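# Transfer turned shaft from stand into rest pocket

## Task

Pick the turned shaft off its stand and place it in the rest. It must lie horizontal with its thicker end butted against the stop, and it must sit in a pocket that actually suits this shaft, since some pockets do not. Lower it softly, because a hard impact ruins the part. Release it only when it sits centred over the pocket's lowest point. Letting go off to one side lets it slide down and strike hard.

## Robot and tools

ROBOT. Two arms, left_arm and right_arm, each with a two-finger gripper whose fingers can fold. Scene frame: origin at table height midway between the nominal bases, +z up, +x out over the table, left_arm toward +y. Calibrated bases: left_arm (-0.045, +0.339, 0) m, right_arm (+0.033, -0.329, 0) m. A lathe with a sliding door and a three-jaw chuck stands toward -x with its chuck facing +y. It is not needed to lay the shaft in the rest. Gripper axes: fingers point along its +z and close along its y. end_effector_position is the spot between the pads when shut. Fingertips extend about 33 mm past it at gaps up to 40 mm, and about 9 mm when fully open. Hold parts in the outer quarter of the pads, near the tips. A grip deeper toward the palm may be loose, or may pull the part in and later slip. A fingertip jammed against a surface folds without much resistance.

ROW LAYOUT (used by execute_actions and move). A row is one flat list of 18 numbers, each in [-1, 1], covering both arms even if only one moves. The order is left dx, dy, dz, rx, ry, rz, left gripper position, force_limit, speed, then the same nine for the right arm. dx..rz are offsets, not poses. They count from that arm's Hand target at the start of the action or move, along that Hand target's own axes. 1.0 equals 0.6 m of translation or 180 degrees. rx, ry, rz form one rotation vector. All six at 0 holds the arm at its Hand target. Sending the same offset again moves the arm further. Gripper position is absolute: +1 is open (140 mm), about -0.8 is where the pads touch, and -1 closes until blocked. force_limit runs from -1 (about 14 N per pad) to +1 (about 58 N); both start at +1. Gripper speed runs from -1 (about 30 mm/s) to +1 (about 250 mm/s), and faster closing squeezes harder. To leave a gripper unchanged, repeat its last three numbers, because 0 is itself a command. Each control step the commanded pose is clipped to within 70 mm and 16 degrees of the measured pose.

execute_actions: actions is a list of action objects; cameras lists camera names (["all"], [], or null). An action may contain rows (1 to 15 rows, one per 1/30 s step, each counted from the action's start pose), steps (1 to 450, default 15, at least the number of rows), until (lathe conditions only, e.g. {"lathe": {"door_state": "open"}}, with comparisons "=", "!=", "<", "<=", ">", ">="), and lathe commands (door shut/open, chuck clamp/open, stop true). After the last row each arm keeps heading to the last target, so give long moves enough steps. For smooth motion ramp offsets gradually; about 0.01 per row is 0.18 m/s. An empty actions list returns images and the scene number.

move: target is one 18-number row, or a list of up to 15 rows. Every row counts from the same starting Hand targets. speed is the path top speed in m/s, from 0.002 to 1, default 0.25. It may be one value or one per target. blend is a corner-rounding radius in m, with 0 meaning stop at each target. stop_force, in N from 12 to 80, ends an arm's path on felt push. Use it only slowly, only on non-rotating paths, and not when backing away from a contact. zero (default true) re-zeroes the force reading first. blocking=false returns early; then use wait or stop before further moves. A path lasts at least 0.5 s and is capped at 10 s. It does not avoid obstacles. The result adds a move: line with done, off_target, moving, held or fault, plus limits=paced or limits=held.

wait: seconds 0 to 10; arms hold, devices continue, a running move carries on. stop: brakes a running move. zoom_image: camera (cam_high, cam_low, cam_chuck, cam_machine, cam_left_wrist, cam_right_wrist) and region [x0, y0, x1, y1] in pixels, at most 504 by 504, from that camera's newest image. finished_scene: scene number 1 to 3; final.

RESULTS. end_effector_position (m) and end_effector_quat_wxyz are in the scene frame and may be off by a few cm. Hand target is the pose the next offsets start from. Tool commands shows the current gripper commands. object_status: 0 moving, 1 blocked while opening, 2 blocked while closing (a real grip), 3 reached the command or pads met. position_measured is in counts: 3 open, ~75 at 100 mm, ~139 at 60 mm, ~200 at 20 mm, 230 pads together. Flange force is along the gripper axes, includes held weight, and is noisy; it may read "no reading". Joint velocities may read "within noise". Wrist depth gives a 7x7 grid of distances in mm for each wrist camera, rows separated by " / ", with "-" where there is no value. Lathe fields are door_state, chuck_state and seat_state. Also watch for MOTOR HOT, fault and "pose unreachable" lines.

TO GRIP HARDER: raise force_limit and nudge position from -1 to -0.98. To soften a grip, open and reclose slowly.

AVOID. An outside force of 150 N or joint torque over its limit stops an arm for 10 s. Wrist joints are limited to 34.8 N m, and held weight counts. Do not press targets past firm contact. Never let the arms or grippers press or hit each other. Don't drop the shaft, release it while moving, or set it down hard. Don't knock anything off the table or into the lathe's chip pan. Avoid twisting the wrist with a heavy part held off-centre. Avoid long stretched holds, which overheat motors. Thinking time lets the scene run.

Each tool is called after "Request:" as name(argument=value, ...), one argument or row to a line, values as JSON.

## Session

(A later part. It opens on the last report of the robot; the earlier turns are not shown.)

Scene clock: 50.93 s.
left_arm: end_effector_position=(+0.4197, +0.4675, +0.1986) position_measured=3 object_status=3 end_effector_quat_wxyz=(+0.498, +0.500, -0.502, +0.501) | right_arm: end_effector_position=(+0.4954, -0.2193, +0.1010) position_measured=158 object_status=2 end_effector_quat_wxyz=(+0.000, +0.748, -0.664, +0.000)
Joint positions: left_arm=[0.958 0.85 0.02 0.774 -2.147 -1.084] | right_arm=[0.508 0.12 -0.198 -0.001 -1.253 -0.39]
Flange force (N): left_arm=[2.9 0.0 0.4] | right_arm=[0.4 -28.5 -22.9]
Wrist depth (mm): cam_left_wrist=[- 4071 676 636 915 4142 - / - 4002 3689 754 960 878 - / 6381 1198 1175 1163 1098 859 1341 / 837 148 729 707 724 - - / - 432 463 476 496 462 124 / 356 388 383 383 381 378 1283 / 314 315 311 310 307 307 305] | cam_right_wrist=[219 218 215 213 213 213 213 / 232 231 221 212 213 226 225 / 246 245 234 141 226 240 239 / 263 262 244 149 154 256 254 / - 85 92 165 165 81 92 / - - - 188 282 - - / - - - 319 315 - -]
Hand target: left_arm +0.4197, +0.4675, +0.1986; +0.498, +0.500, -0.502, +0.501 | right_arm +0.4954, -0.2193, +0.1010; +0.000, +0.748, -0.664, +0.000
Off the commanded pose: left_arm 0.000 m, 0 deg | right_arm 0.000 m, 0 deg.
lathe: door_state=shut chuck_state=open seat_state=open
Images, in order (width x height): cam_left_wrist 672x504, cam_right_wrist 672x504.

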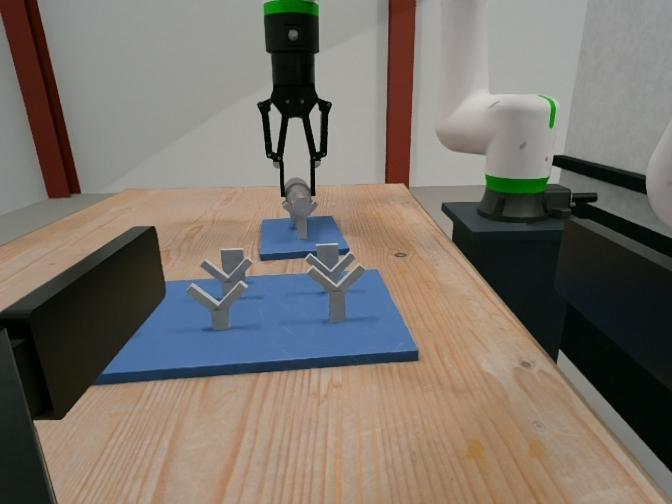

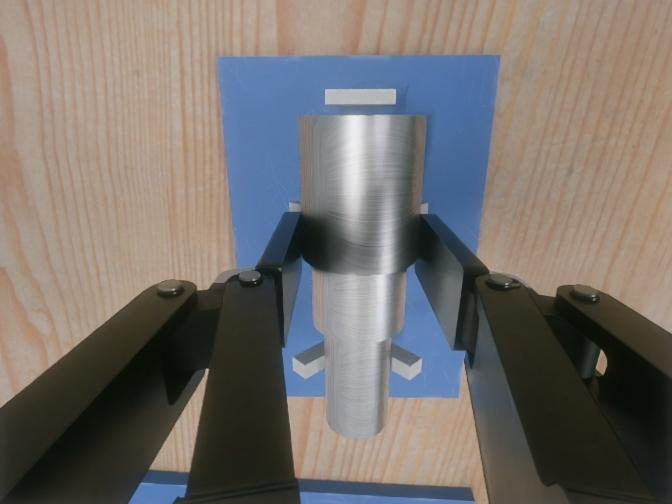

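Request:
move(
  target=[0,0,0,0,0,0,1,1,1,0,0,-0.15,0,0,0,-1,1,-1],
  speed=0.06,
  cameras=["cam_left_wrist","cam_right_wrist"],
)

Request:
zoom_image(
  camera="cam_left_wrist",
  region=[200, 80, 400, 280],
)

Scene clock: 53.20 s.
left_arm: end_effector_position=(+0.4197, +0.4675, +0.1986) position_measured=3 object_status=3 end_effector_quat_wxyz=(+0.498, +0.500, -0.502, +0.501) | right_arm: end_effector_position=(+0.4955, -0.2194, +0.1910) position_measured=158 object_status=2 end_effector_quat_wxyz=(+0.000, +0.748, -0.664, +0.000)
Joint positions: left_arm=[0.958 0.85 0.02 0.774 -2.147 -1.084] | right_arm=[0.508 0.073 -0.035 -0.001 -1.463 -0.39]
Flange force (N): left_arm=[3.1 -0.6 0.2] | right_arm=[2.1 -4.2 2.1]
Wrist depth (mm): cam_left_wrist=[5758 4540 - 724 933 4455 - / 3808 4216 - 4142 948 852 1440 / 3632 4002 1326 1175 4455 868 364 / 831 148 740 709 718 - 139 / - 431 463 479 499 496 124 / 357 386 385 383 380 378 1283 / 316 313 309 310 307 306 305] | cam_right_wrist=[302 299 298 296 295 294 293 / 318 316 313 295 302 311 309 / 339 336 336 141 326 332 329 / 363 360 349 149 154 354 352 / - 85 92 165 162 81 87 / - - - 185 408 - - / - - - 422 - - -]
Hand target: left_arm +0.4197, +0.4675, +0.1986; +0.498, +0.500, -0.502, +0.501 | right_arm +0.4955, -0.2193, +0.1910; +0.000, +0.748, -0.664, +0.000
Off the commanded pose: left_arm 0.000 m, 0 deg | right_arm 0.000 m, 0 deg.
lathe: door_state=shut chuck_state=open seat_state=open
move: done
Images, in order (width x height): cam_left_wrist 672x504, cam_right_wrist 672x504.

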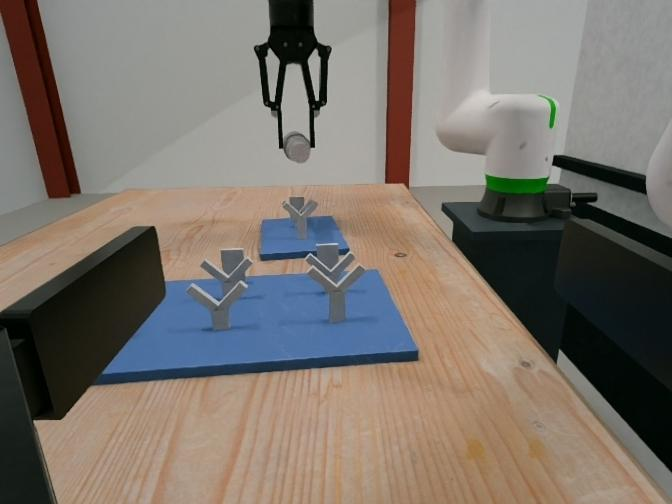

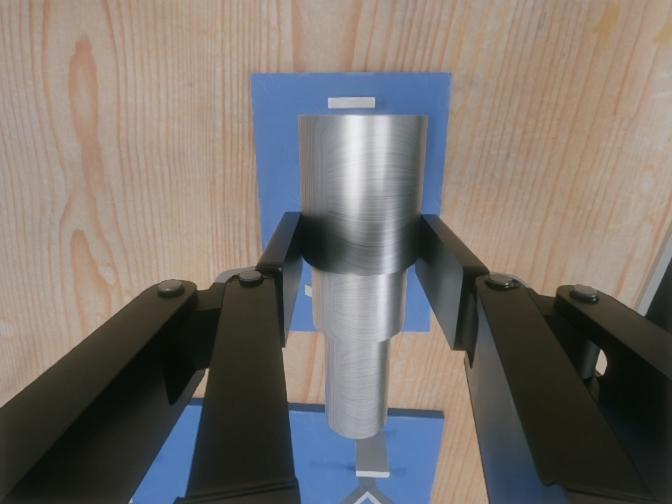

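Scaled by 2.520 from the camera's 672x504 image, which has a finer 960x720 frame.

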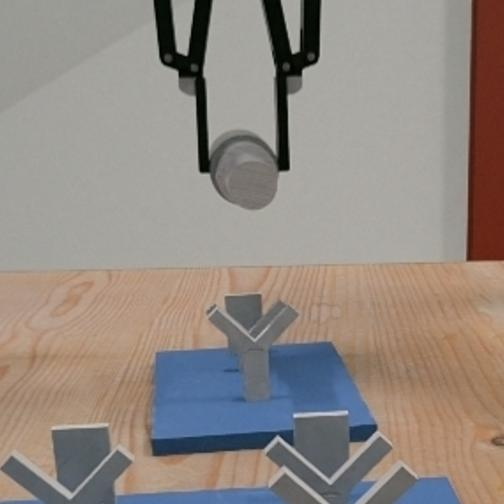

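Request:
move(
  target=[0,0,0,0,0,0,1,1,1,-0.5183,0.0431,0.05,0,0,0.0117,-1,1,-1],
  speed=0.15,
  cameras=["cam_left_wrist","cam_right_wrist","cam_high"],
)

Request:
zoom_image(
  camera="cam_left_wrist",
  region=[200, 130, 450, 380],
)

Request:
zoom_image(
  camera="cam_right_wrist",
  region=[220, 60, 500, 460],
)

Scene clock: 58.03 s.
left_arm: end_effector_position=(+0.4197, +0.4675, +0.1986) position_measured=3 object_status=3 end_effector_quat_wxyz=(+0.498, +0.500, -0.502, +0.501) | right_arm: end_effector_position=(+0.4327, +0.0863, +0.1613) position_measured=158 object_status=2 end_effector_quat_wxyz=(+0.000, +0.736, -0.677, +0.000)
Joint positions: left_arm=[0.958 0.85 0.02 0.774 -2.147 -1.084] | right_arm=[1.03 0.336 0.209 0 -1.444 -0.949]
Flange force (N): left_arm=[2.7 0.4 0.5] | right_arm=[-2.2 -5.5 2.5]
Wrist depth (mm): cam_left_wrist=[- - 3870 441 811 4071 - / - - - 471 888 820 1357 / 3577 1152 1198 486 1093 874 379 / 846 148 742 671 722 154 125 / - 428 463 477 492 468 - / 356 387 384 383 379 382 1334 / 316 314 311 310 308 306 305] | cam_right_wrist=[273 272 272 271 271 270 269 / 277 274 276 268 275 284 285 / 295 290 294 141 289 303 306 / 316 315 304 149 154 323 331 / - 85 92 165 165 81 92 / - - - 185 375 - - / - - - 406 - - -]
Hand target: left_arm +0.4197, +0.4675, +0.1986; +0.498, +0.500, -0.502, +0.501 | right_arm +0.4327, +0.0864, +0.1613; +0.000, +0.736, -0.677, +0.000
Off the commanded pose: left_arm 0.000 m, 0 deg | right_arm 0.000 m, 0 deg.
lathe: door_state=shut chuck_state=open seat_state=open
move: done
Images, in order (width x height): cam_high 672x504, cam_left_wrist 672x504, cam_right_wrist 672x504.

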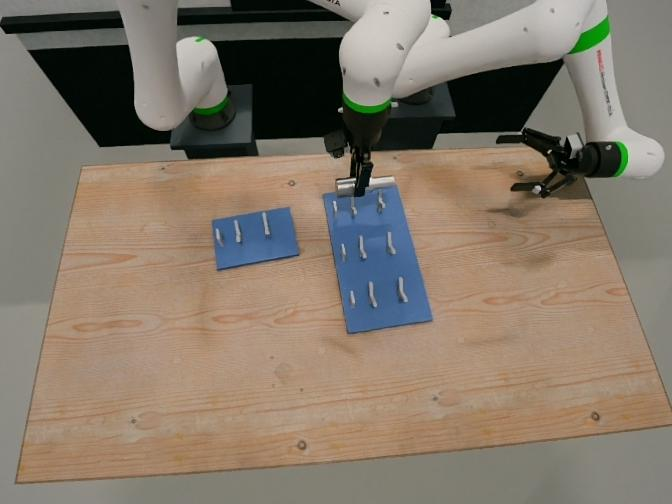

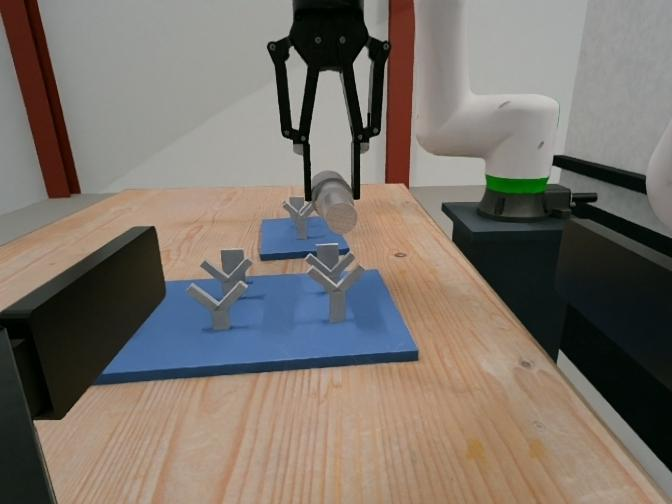

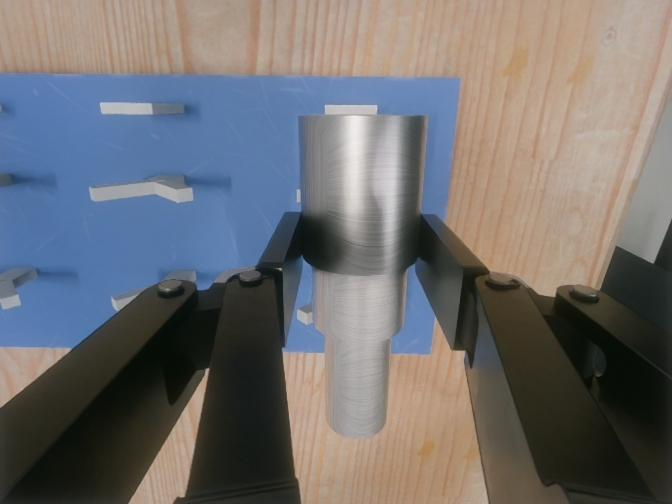

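Scaled by 2.016 from the camera's 672x504 image, which has a finer 960x720 frame.

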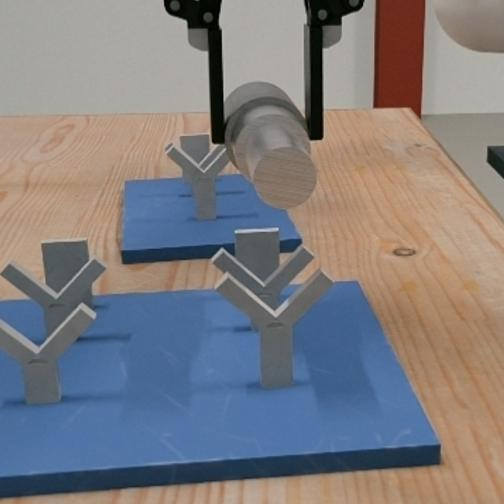

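Scaled by 1.260 from the camera's 672x504 image, which has a finer 960x720 frame.

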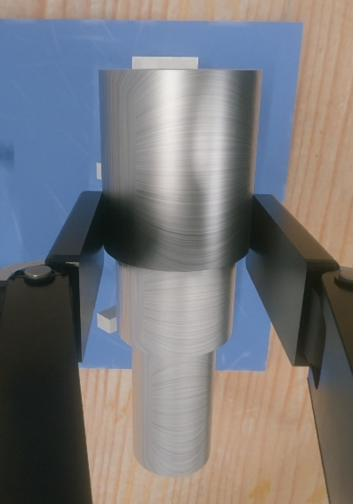

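Request:
move(
  target=[
    [0,0,0,0,0,0,1,1,1,-0.0033,-0.005,0,0,0,0,-1,1,-1],
    [0,0,0,0,0,0,1,1,1,-0.0033,-0.005,0.087,0,0,0,-1,1,-1],
  ],
  speed=0.08,
  cameras=["cam_left_wrist","cam_right_wrist"],
)

Request:
zoom_image(
  camera="cam_left_wrist",
  region=[260, 200, 410, 350],
)

Request:
zoom_image(
  camera="cam_right_wrist",
  region=[220, 60, 500, 460],
)

Scene clock: 61.47 s.
left_arm: end_effector_position=(+0.4197, +0.4675, +0.1986) position_measured=3 object_status=3 end_effector_quat_wxyz=(+0.498, +0.500, -0.502, +0.501) | right_arm: end_effector_position=(+0.4355, +0.0886, +0.1091) position_measured=158 object_status=2 end_effector_quat_wxyz=(+0.000, +0.736, -0.677, +0.000)
Joint positions: left_arm=[0.958 0.85 0.02 0.774 -2.147 -1.084] | right_arm=[1.028 0.368 0.129 -0.001 -1.331 -0.946]
Flange force (N): left_arm=[3.1 0.3 0.7] | right_arm=[-3.3 -6.4 3.0]
Wrist depth (mm): cam_left_wrist=[- 4071 3577 427 820 - 1349 / - - 4142 468 894 811 1397 / 3689 4142 4142 503 1098 874 368 / 834 148 740 587 720 852 125 / - 429 461 476 494 494 124 / 356 387 386 383 381 377 1304 / 315 314 311 309 309 306 304] | cam_right_wrist=[222 223 222 221 221 222 222 / 225 224 225 220 223 234 235 / 239 239 240 141 232 250 248 / 258 257 250 149 154 266 266 / - 85 92 165 162 81 92 / - - - 187 310 - - / - - - 336 337 - -]
Hand target: left_arm +0.4197, +0.4675, +0.1986; +0.498, +0.500, -0.502, +0.501 | right_arm +0.4355, +0.0886, +0.1091; +0.000, +0.736, -0.677, +0.000
Off the commanded pose: left_arm 0.000 m, 0 deg | right_arm 0.000 m, 0 deg.
lathe: door_state=shut chuck_state=open seat_state=open
move: done
Images, in order (width x height): cam_left_wrist 672x504, cam_right_wrist 672x504.

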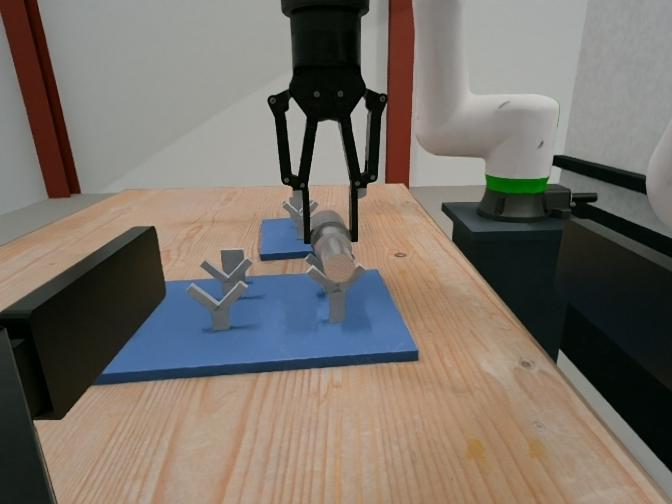

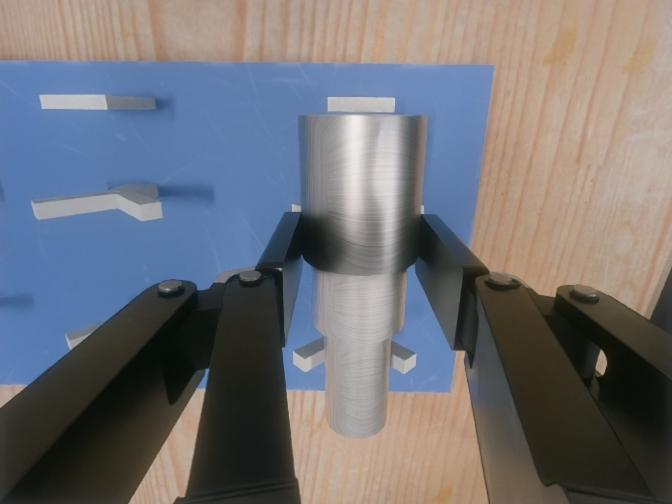

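Scaled by 3.360 from the camera's 672x504 image, which has a finer 960x720 frame.

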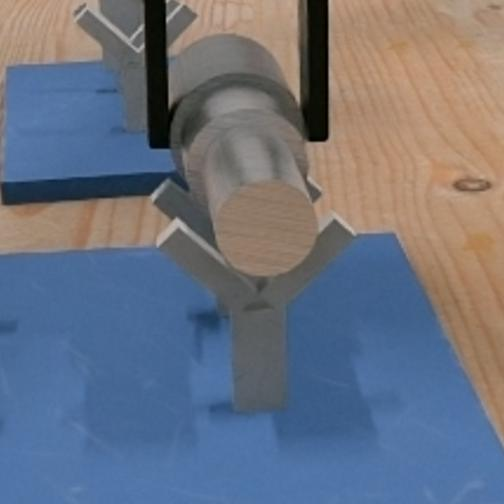

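Scaled by 1.260 from the camera's 672x504 image, which has a finer 960x720 frame.

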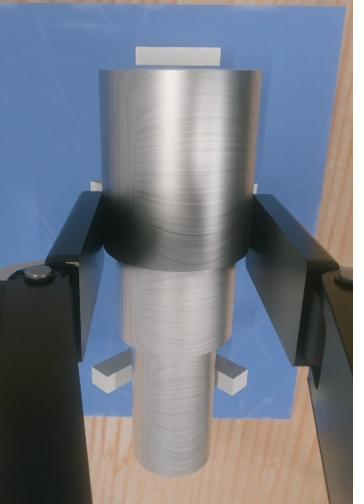

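Request:
move(
  target=[0,0,0,0,0,0,1,1,1,0,-0.0025,0.0075,0,0,0.0017,-1,1,-1],
  speed=0.03,
)

Request:
move(
  target=[0,0,0,0,0,0,1,1,1,0.012,0,0,0,0,0,-1,1,-1],
  speed=0.006,
  stop_force=12,
  cameras=["cam_left_wrist","cam_right_wrist"],
)

Request:
zoom_image(
  camera="cam_left_wrist",
  region=[260, 200, 410, 350],
)

Request:
zoom_image(
  camera="cam_right_wrist",
  region=[220, 60, 500, 460],
)

Scene clock: 63.13 s.
left_arm: end_effector_position=(+0.4197, +0.4675, +0.1986) position_measured=3 object_status=3 end_effector_quat_wxyz=(+0.498, +0.500, -0.502, +0.501) | right_arm: end_effector_position=(+0.4370, +0.0888, +0.1046) position_measured=158 object_status=2 end_effector_quat_wxyz=(+0.000, +0.734, -0.679, +0.000)
Joint positions: left_arm=[0.958 0.85 0.02 0.774 -2.147 -1.084] | right_arm=[1.026 0.374 0.126 0 -1.322 -0.95]
Flange force (N): left_arm=[2.7 -0.3 0.4] | right_arm=[-2.8 -5.9 3.0]
Wrist depth (mm): cam_left_wrist=[- 3632 - 425 811 - - / 4071 4002 4455 461 881 843 1422 / 5366 4455 1175 820 3106 865 374 / 831 148 745 528 720 865 125 / - 431 478 481 497 471 124 / 357 386 382 379 380 378 1312 / 316 314 313 309 309 306 306] | cam_right_wrist=[219 219 218 217 216 218 218 / 220 220 222 216 218 230 230 / 234 234 236 141 227 246 245 / 254 253 246 149 151 262 261 / - 85 92 165 162 81 92 / - - - 188 289 - - / - - - 330 331 - -]
Hand target: left_arm +0.4197, +0.4675, +0.1986; +0.498, +0.500, -0.502, +0.501 | right_arm +0.4370, +0.0888, +0.1046; +0.000, +0.734, -0.679, +0.000
Off the commanded pose: left_arm 0.000 m, 0 deg | right_arm 0.000 m, 0 deg.
lathe: door_state=shut chuck_state=open seat_state=open
move: done

Scene clock: 64.07 s.
left_arm: end_effector_position=(+0.4197, +0.4675, +0.1986) position_measured=3 object_status=3 end_effector_quat_wxyz=(+0.498, +0.500, -0.502, +0.501) | right_arm: end_effector_position=(+0.4372, +0.0869, +0.1047) position_measured=158 object_status=2 end_effector_quat_wxyz=(-0.001, +0.734, -0.679, +0.000)
Joint positions: left_arm=[0.958 0.85 0.02 0.774 -2.147 -1.084] | right_arm=[1.024 0.37 0.121 0 -1.321 -0.947]
Flange force (N): left_arm=[3.3 0.5 0.3] | right_arm=[-17.5 -4.2 -1.6]
Wrist depth (mm): cam_left_wrist=[- - - 432 800 3747 - / 2512 4142 4071 468 874 840 1319 / 5490 1175 1018 747 3279 865 383 / 831 149 745 527 718 - 125 / - 432 459 468 495 467 124 / 354 385 385 380 380 377 1326 / 315 313 312 309 309 306 305] | cam_right_wrist=[219 218 218 218 219 218 218 / 221 220 223 216 217 231 231 / 234 234 236 141 229 245 245 / 254 253 245 150 151 263 261 / - 85 92 165 162 81 87 / - - - 187 289 - - / - - - 332 329 - -]
Hand target: left_arm +0.4197, +0.4675, +0.1986; +0.498, +0.500, -0.502, +0.501 | right_arm +0.4372, +0.0869, +0.1047; -0.001, +0.734, -0.679, +0.000 (not the last commanded pose)
Off the commanded pose: left_arm 0.000 m, 0 deg | right_arm 0.005 m, 0 deg.
lathe: door_state=shut chuck_state=open seat_state=open
move: contact (right_arm)
Images, in order (width x height): cam_left_wrist 672x504, cam_right_wrist 672x504.

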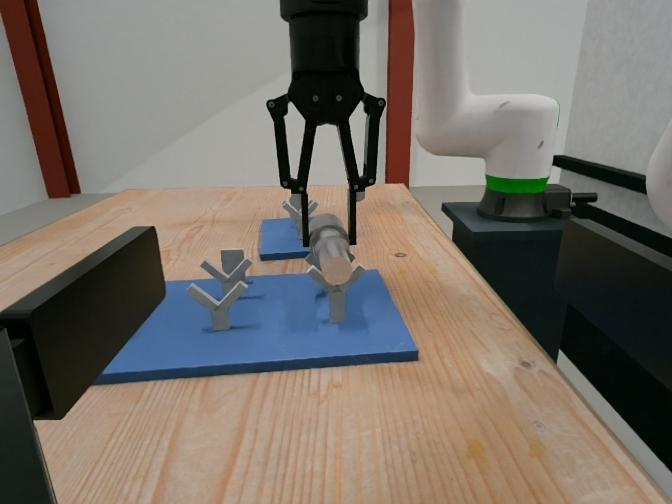

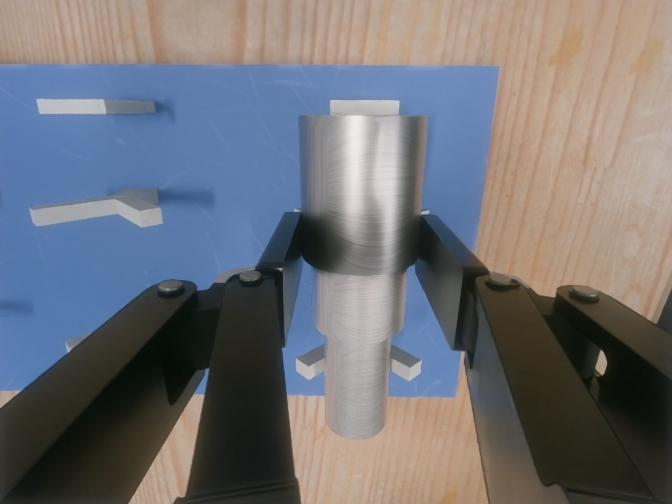

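Scaled by 3.360 from the camera's 672x504 image, which has a finer 960x720 frame.

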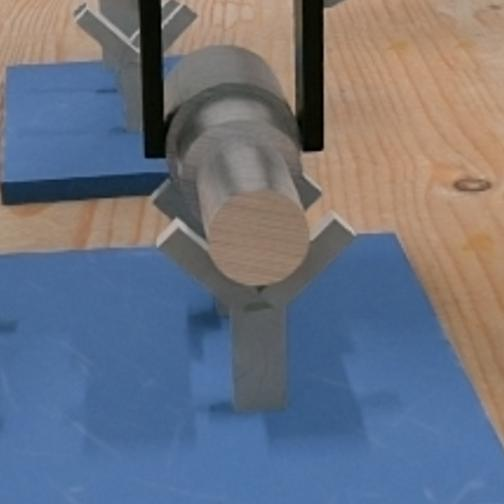

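Scaled by 1.260 from the camera's 672x504 image, which has a finer 960x720 frame.

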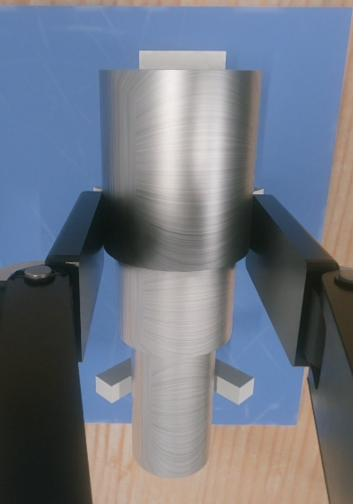

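Request:
move(
  target=[0,0,0,0,0,0,1,1,1,-0.0013,0,0,0,0,0,-1,1,-1],
  speed=0.02,
)

Request:
move(
  target=[0,0,0,0,0,0,1,1,1,0,0,0.0117,0,0,0,-1,1,-1],
  speed=0.006,
  stop_force=12,
  cameras=["cam_left_wrist","cam_right_wrist"],
)

Request:
zoom_image(
  camera="cam_left_wrist",
  region=[260, 200, 410, 350],
)

Scene clock: 65.30 s.
left_arm: end_effector_position=(+0.4197, +0.4675, +0.1986) position_measured=3 object_status=3 end_effector_quat_wxyz=(+0.498, +0.500, -0.502, +0.501) | right_arm: end_effector_position=(+0.4371, +0.0876, +0.1046) position_measured=158 object_status=2 end_effector_quat_wxyz=(+0.000, +0.734, -0.679, +0.000)
Joint positions: left_arm=[0.958 0.85 0.02 0.774 -2.147 -1.084] | right_arm=[1.024 0.371 0.123 0 -1.321 -0.948]
Flange force (N): left_arm=[3.2 0.1 0.8] | right_arm=[-4.4 -6.0 3.5]
Wrist depth (mm): cam_left_wrist=[- 4002 4216 427 825 - - / - 3808 4216 463 874 806 - / 3747 4293 1103 501 4455 884 378 / 849 148 738 592 729 - 125 / - 147 458 481 496 458 124 / 356 389 384 381 380 377 1326 / 315 315 312 310 307 305 305] | cam_right_wrist=[218 218 218 217 219 217 217 / 219 220 222 216 218 231 230 / 234 233 235 141 229 246 245 / 253 253 245 149 151 262 262 / - 85 92 165 162 81 92 / - - - 188 289 - - / - - - 331 330 - -]
Hand target: left_arm +0.4197, +0.4675, +0.1986; +0.498, +0.500, -0.502, +0.501 | right_arm +0.4372, +0.0876, +0.1047; -0.001, +0.734, -0.679, +0.000
Off the commanded pose: left_arm 0.000 m, 0 deg | right_arm 0.000 m, 0 deg.
lathe: door_state=shut chuck_state=open seat_state=open
move: done

Scene clock: 66.40 s.
left_arm: end_effector_position=(+0.4197, +0.4675, +0.1986) position_measured=3 object_status=3 end_effector_quat_wxyz=(+0.498, +0.500, -0.502, +0.501) | right_arm: end_effector_position=(+0.4371, +0.0877, +0.1016) position_measured=158 object_status=2 end_effector_quat_wxyz=(-0.001, +0.734, -0.679, +0.000)
Joint positions: left_arm=[0.958 0.85 0.02 0.774 -2.147 -1.084] | right_arm=[1.025 0.373 0.118 0 -1.314 -0.948]
Flange force (N): left_arm=[3.1 0.3 0.7] | right_arm=[-2.6 2.4 -13.6]
Wrist depth (mm): cam_left_wrist=[- 4919 - 423 817 4293 - / 4293 4293 - 467 881 825 - / 3472 4372 1175 506 4002 855 373 / 843 148 740 586 713 - 125 / - 431 462 478 501 498 124 / 357 386 385 383 379 377 1297 / 316 315 311 311 307 308 305] | cam_right_wrist=[216 216 215 214 214 215 215 / 218 218 219 213 215 228 228 / 231 230 232 141 228 243 242 / 251 249 243 149 151 260 257 / - 85 92 166 165 81 92 / - - - 188 285 - - / - - - 326 326 - -]
Hand target: left_arm +0.4197, +0.4675, +0.1986; +0.498, +0.500, -0.502, +0.501 | right_arm +0.4371, +0.0877, +0.1016; -0.001, +0.734, -0.679, +0.000 (not the last commanded pose)
Off the commanded pose: left_arm 0.000 m, 0 deg | right_arm 0.004 m, 0 deg.
lathe: door_state=shut chuck_state=open seat_state=open
move: contact (right_arm)
Images, in order (width x height): cam_left_wrist 672x504, cam_right_wrist 672x504.

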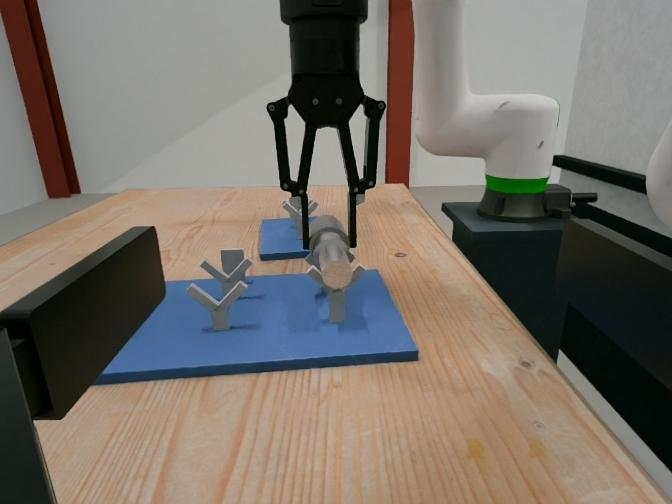

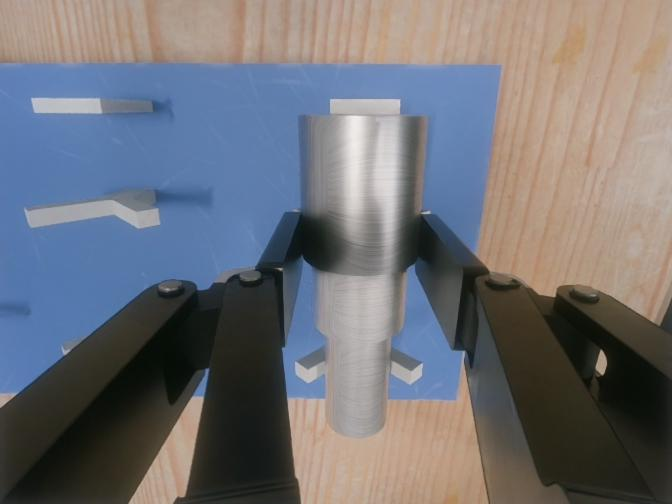

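Scaled by 3.360 from the camera's 672x504 image, which has a finer 960x720 frame.

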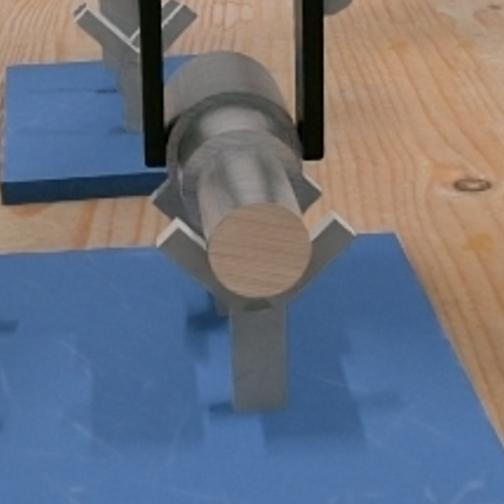

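Request:
move(
  target=[0,0,0,0,0,0,1,1,1,0,0,0.005,0,0,0,-1,1,-1],
  speed=0.004,
  stop_force=20,
  cameras=["cam_left_wrist","cam_right_wrist"],
)

Request:
zoom_image(
  camera="cam_left_wrist",
  region=[290, 230, 380, 320],
)

Scene clock: 67.60 s.
left_arm: end_effector_position=(+0.4197, +0.4675, +0.1986) position_measured=3 object_status=3 end_effector_quat_wxyz=(+0.498, +0.500, -0.502, +0.501) | right_arm: end_effector_position=(+0.4371, +0.0877, +0.1011) position_measured=158 object_status=2 end_effector_quat_wxyz=(-0.001, +0.734, -0.679, +0.000)
Joint positions: left_arm=[0.958 0.85 0.02 0.774 -2.147 -1.084] | right_arm=[1.025 0.373 0.117 0 -1.313 -0.948]
Flange force (N): left_arm=[3.2 0.2 0.1] | right_arm=[0.7 16.7 -42.2]
Wrist depth (mm): cam_left_wrist=[- - 3747 430 803 3689 1141 / - - 3422 466 874 859 - / - 1211 1005 507 3325 868 376 / 843 148 733 595 720 145 125 / - 432 466 476 495 497 124 / 354 389 384 383 379 378 - / 315 313 311 309 309 306 304] | cam_right_wrist=[216 215 215 213 213 215 214 / 217 217 219 213 214 228 228 / 231 230 232 141 227 243 242 / 251 249 243 149 151 257 257 / - 85 92 166 165 81 92 / - - - 189 285 - - / - - - 326 325 - -]
Hand target: left_arm +0.4197, +0.4675, +0.1986; +0.498, +0.500, -0.502, +0.501 | right_arm +0.4371, +0.0877, +0.1011; -0.001, +0.734, -0.679, +0.000 (not the last commanded pose)
Off the commanded pose: left_arm 0.000 m, 0 deg | right_arm 0.002 m, 0 deg.
lathe: door_state=shut chuck_state=open seat_state=open
move: contact (right_arm)
Images, in order (width x height): cam_left_wrist 672x504, cam_right_wrist 672x504.

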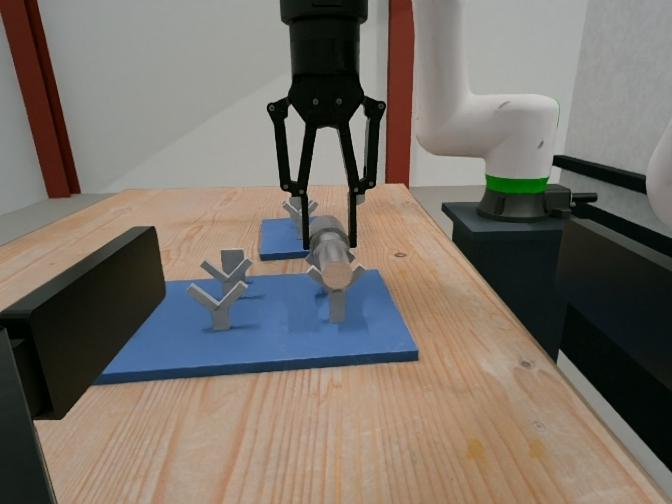

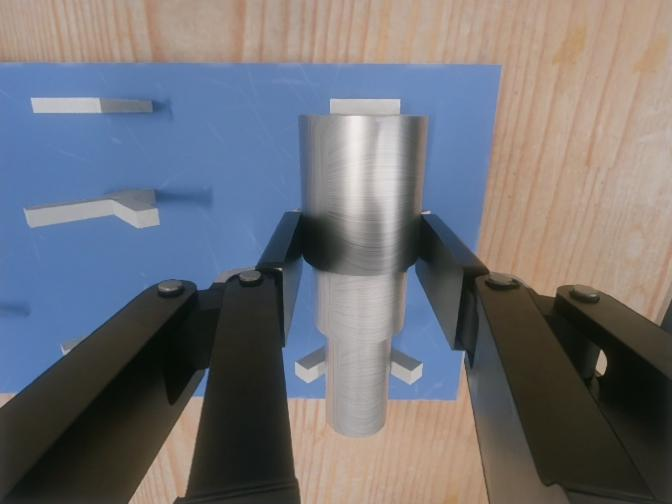

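Scaled by 5.600 from the camera's 672x504 image, which has a finer 960x720 frame.

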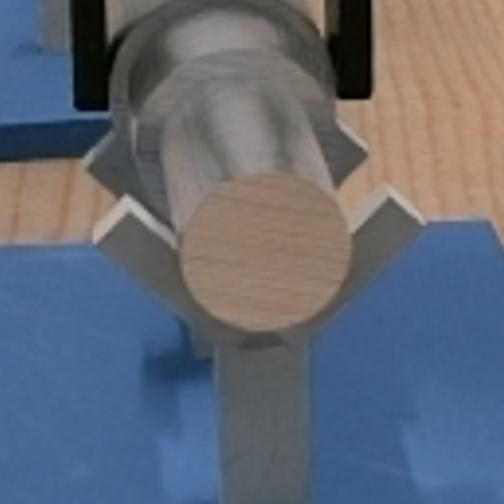

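Request:
move(
  target=[0,0,0,0,0,0,1,1,1,0,0.0007,-0.0006,0,0,0,-1,1,-1],
  speed=0.01,
)

Scene clock: 68.53 s.
left_arm: end_effector_position=(+0.4197, +0.4675, +0.1986) position_measured=3 object_status=3 end_effector_quat_wxyz=(+0.498, +0.500, -0.502, +0.501) | right_arm: end_effector_position=(+0.4367, +0.0876, +0.1014) position_measured=158 object_status=2 end_effector_quat_wxyz=(-0.001, +0.734, -0.679, +0.000)
Joint positions: left_arm=[0.958 0.85 0.02 0.774 -2.147 -1.084] | right_arm=[1.025 0.373 0.116 0 -1.313 -0.949]
Flange force (N): left_arm=[3.2 0.3 0.5] | right_arm=[-3.4 -3.5 -2.9]
Wrist depth (mm): cam_left_wrist=[- - 3422 428 823 6054 1504 / - - 3870 461 868 846 1357 / 3632 1175 984 509 3747 865 1290 / 834 148 733 537 715 - 139 / - 429 463 475 534 464 124 / 356 390 386 381 381 379 1312 / 316 312 310 310 307 307 305] | cam_right_wrist=[216 216 215 214 213 215 215 / 217 217 219 212 215 228 227 / 232 230 233 141 228 244 242 / 249 250 242 149 151 258 257 / - 85 92 165 165 81 92 / - - - 188 285 - - / - - - 327 325 - -]
Hand target: left_arm +0.4197, +0.4675, +0.1986; +0.498, +0.500, -0.502, +0.501 | right_arm +0.4367, +0.0877, +0.1015; -0.001, +0.734, -0.679, +0.000
Off the commanded pose: left_arm 0.000 m, 0 deg | right_arm 0.000 m, 0 deg.
lathe: door_state=shut chuck_state=open seat_state=open
move: done

Request:
move(
  target=[0,0,0,0,0,0,1,1,1,0.004,0,0,0,0,0,-1,1,-1],
  speed=0.004,
  stop_force=12,
)

Request:
move(
  target=[0,0,0,0,0,0,1,1,1,-0.0003,0,0,0,0,0,-1,1,-1],
  speed=0.01,
)

Scene clock: 69.70 s.
left_arm: end_effector_position=(+0.4197, +0.4675, +0.1986) position_measured=3 object_status=3 end_effector_quat_wxyz=(+0.498, +0.500, -0.502, +0.501) | right_arm: end_effector_position=(+0.4368, +0.0868, +0.1016) position_measured=158 object_status=2 end_effector_quat_wxyz=(-0.001, +0.734, -0.679, +0.000)
Joint positions: left_arm=[0.958 0.85 0.02 0.774 -2.147 -1.084] | right_arm=[1.024 0.371 0.114 0 -1.313 -0.948]
Flange force (N): left_arm=[3.0 0.8 0.3] | right_arm=[-18.8 -4.2 -1.8]
Wrist depth (mm): cam_left_wrist=[- - 4293 422 825 4002 1297 / 5132 4629 - 467 881 843 1533 / 4142 4455 1098 809 4216 871 1249 / 840 148 729 589 724 154 139 / - 137 461 477 497 490 124 / 356 387 386 385 381 379 1349 / 317 314 310 309 309 307 305] | cam_right_wrist=[216 216 215 213 213 216 214 / 218 218 220 213 215 227 228 / 232 231 233 141 228 243 243 / 251 250 242 149 151 259 258 / - 85 92 165 165 81 87 / - - - 187 286 - - / - - - 327 325 - -]
Hand target: left_arm +0.4197, +0.4675, +0.1986; +0.498, +0.500, -0.502, +0.501 | right_arm +0.4368, +0.0868, +0.1016; -0.001, +0.734, -0.679, +0.000 (not the last commanded pose)
Off the commanded pose: left_arm 0.000 m, 0 deg | right_arm 0.002 m, 0 deg.
lathe: door_state=shut chuck_state=open seat_state=open
move: contact (right_arm)

Scene clock: 70.40 s.
left_arm: end_effector_position=(+0.4197, +0.4675, +0.1986) position_measured=3 object_status=3 end_effector_quat_wxyz=(+0.498, +0.500, -0.502, +0.501) | right_arm: end_effector_position=(+0.4368, +0.0869, +0.1016) position_measured=158 object_status=2 end_effector_quat_wxyz=(-0.001, +0.734, -0.679, +0.000)
Joint positions: left_arm=[0.958 0.85 0.02 0.774 -2.147 -1.084] | right_arm=[1.024 0.371 0.115 0 -1.313 -0.948]
Flange force (N): left_arm=[3.0 0.0 0.5] | right_arm=[-19.1 -4.4 -2.3]
Wrist depth (mm): cam_left_wrist=[- 4216 - 428 823 3325 - / 3870 4142 4722 467 884 846 - / 4722 1230 1192 504 1108 871 377 / 837 148 698 586 713 846 126 / - 433 464 476 496 468 124 / 357 389 383 383 380 379 1326 / 316 314 310 309 307 307 305] | cam_right_wrist=[216 215 215 213 214 216 215 / 218 217 218 213 214 227 227 / 231 231 233 141 227 243 242 / 250 249 241 149 154 259 257 / - 85 92 165 165 81 92 / - - - 187 284 - - / - - - 328 326 - -]
Hand target: left_arm +0.4197, +0.4675, +0.1986; +0.498, +0.500, -0.502, +0.501 | right_arm +0.4368, +0.0870, +0.1016; -0.001, +0.734, -0.679, +0.000
Off the commanded pose: left_arm 0.000 m, 0 deg | right_arm 0.000 m, 0 deg.
lathe: door_state=shut chuck_state=open seat_state=open
move: done

Request:
execute_actions(
  actions=[
    {"rows":[[0,0,0,0,0,0,1,1,1,0,0,0,0,0,0,0.175,1,-1]],"steps":50},
  ],
  cameras=["cam_left_wrist","cam_right_wrist"],
)

Request:
move(
  target=[0,0,0,0,0,0,1,1,1,0,0,-0.15,0,0,0,0.175,1,-1],
  speed=0.15,
  cameras=["cam_left_wrist","cam_right_wrist","cam_low"],
)

Request:
zoom_image(
  camera="cam_left_wrist",
  region=[260, 200, 410, 350],
)

Request:
zoom_image(
  camera="cam_right_wrist",
  region=[260, 80, 480, 420],
)

Scene clock: 72.77 s.
left_arm: end_effector_position=(+0.4197, +0.4675, +0.1986) position_measured=3 object_status=3 end_effector_quat_wxyz=(+0.498, +0.500, -0.502, +0.501) | right_arm: end_effector_position=(+0.4368, +0.0870, +0.1016) position_measured=107 object_status=3 end_effector_quat_wxyz=(-0.001, +0.734, -0.679, +0.000)
Joint positions: left_arm=[0.958 0.85 0.02 0.774 -2.147 -1.084] | right_arm=[1.024 0.371 0.115 0 -1.313 -0.948]
Flange force (N): left_arm=[2.7 -0.1 0.0] | right_arm=[-2.9 -6.4 -2.4]
Wrist depth (mm): cam_left_wrist=[- - - 432 817 3870 - / - 3577 - 466 849 849 - / 4142 1198 1005 507 980 871 369 / 846 148 740 540 722 - 125 / - 137 464 480 496 468 124 / 357 387 385 382 381 378 1341 / 316 314 310 310 307 308 305] | cam_right_wrist=[216 215 215 215 216 216 215 / 218 217 220 213 214 227 227 / 230 231 232 142 228 243 242 / 250 246 148 154 161 251 258 / - 85 146 168 261 110 90 / - - 285 189 295 - - / - - 326 327 325 - -]
Hand target: left_arm +0.4197, +0.4675, +0.1986; +0.498, +0.500, -0.502, +0.501 | right_arm +0.4368, +0.0870, +0.1016; -0.001, +0.734, -0.679, +0.000
Off the commanded pose: left_arm 0.000 m, 0 deg | right_arm 0.000 m, 0 deg.
lathe: door_state=shut chuck_state=open seat_state=open
Images, in order (width x height): cam_left_wrist 672x504, cam_right_wrist 672x504.

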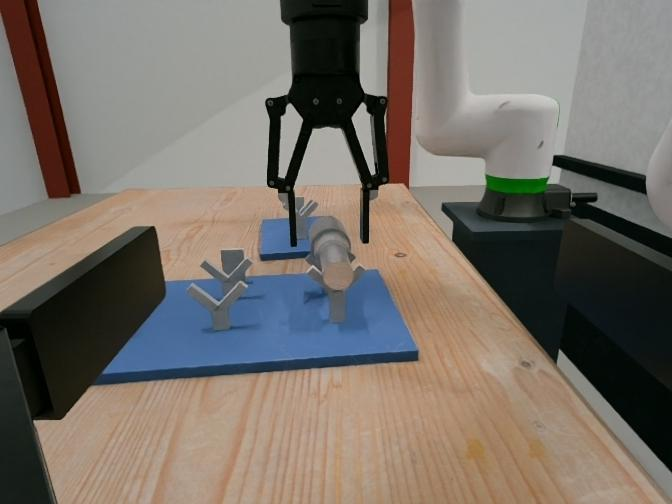

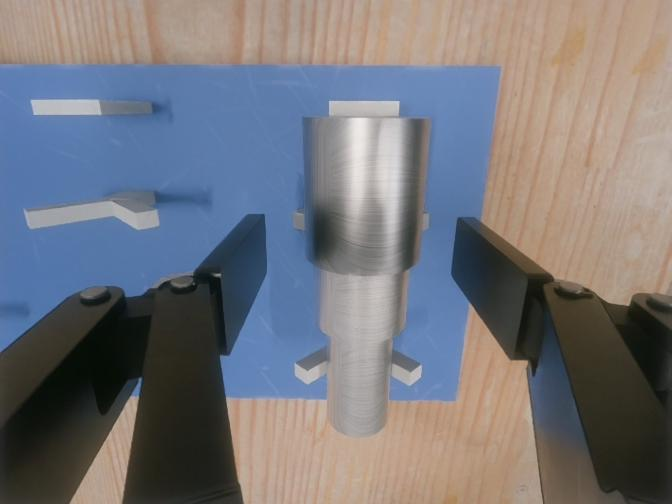

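Scene clock: 73.77 s.
left_arm: end_effector_position=(+0.4197, +0.4675, +0.1986) position_measured=3 object_status=3 end_effector_quat_wxyz=(+0.498, +0.500, -0.502, +0.501) | right_arm: end_effector_position=(+0.4367, +0.0868, +0.1916) position_measured=107 object_status=3 end_effector_quat_wxyz=(-0.001, +0.734, -0.679, +0.000)
Joint positions: left_arm=[0.958 0.85 0.02 0.774 -2.147 -1.084] | right_arm=[1.024 0.336 0.28 0 -1.513 -0.948]
Flange force (N): left_arm=[3.0 0.6 0.5] | right_arm=[-3.3 -6.6 -3.8]
Wrist depth (mm): cam_left_wrist=[5758 - - 446 809 - - / - - 4818 4071 878 825 - / - 1083 4071 4142 1073 859 926 / 840 148 742 593 718 - 126 / - 127 451 478 493 465 124 / 355 387 386 380 380 377 1341 / 314 311 312 310 309 307 305] | cam_right_wrist=[300 300 299 298 297 296 293 / 305 303 306 301 307 313 317 / 327 321 324 236 327 336 1082 / 344 344 148 266 339 346 686 / - 85 146 369 383 110 90 / - - 417 416 412 - - / - - 454 454 448 - -]
Hand target: left_arm +0.4197, +0.4675, +0.1986; +0.498, +0.500, -0.502, +0.501 | right_arm +0.4367, +0.0868, +0.1916; -0.001, +0.734, -0.679, +0.000
Off the commanded pose: left_arm 0.000 m, 0 deg | right_arm 0.000 m, 0 deg.
lathe: door_state=shut chuck_state=open seat_state=open
move: done
Images, in order (width x height): cam_low 672x504, cam_left_wrist 672x504, cam_right_wrist 672x504.

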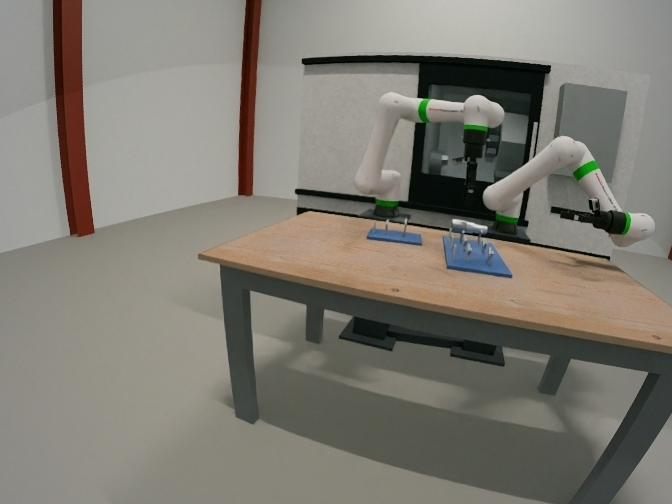

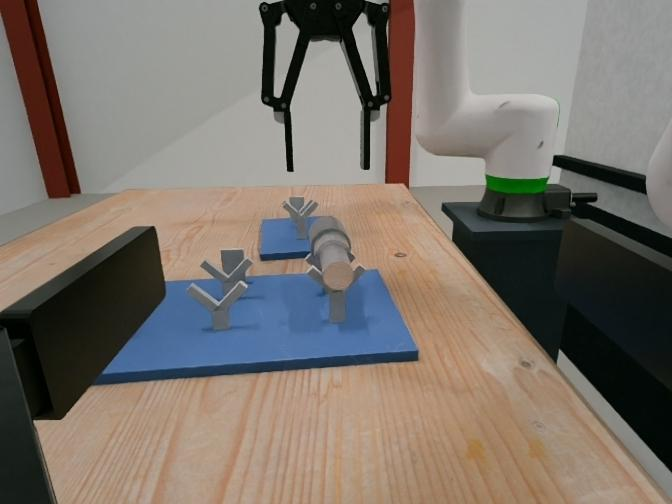

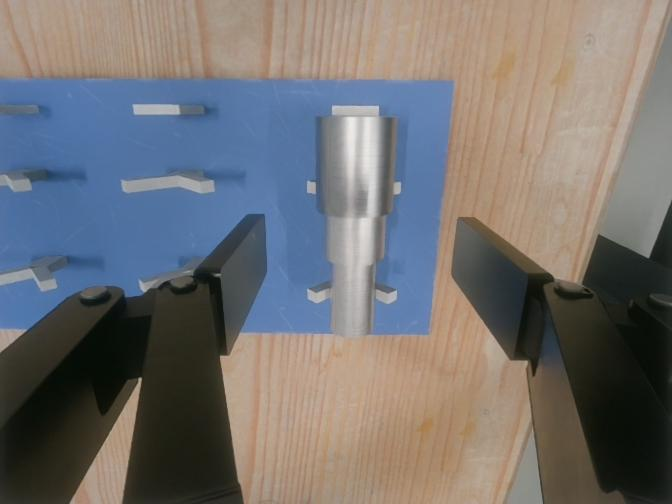

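Scaled by 3.360 from the camera's 672x504 image, which has a finer 960x720 frame.

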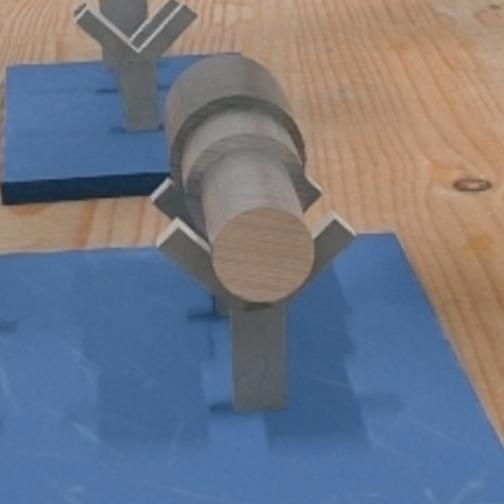

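Scaled by 1.482 from the camera's 672x504 image, which has a finer 960x720 frame.

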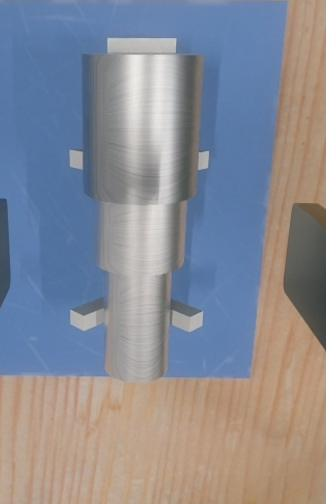

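Request:
finished_scene(
  scene=1,
)

The scene is finished: the task was done.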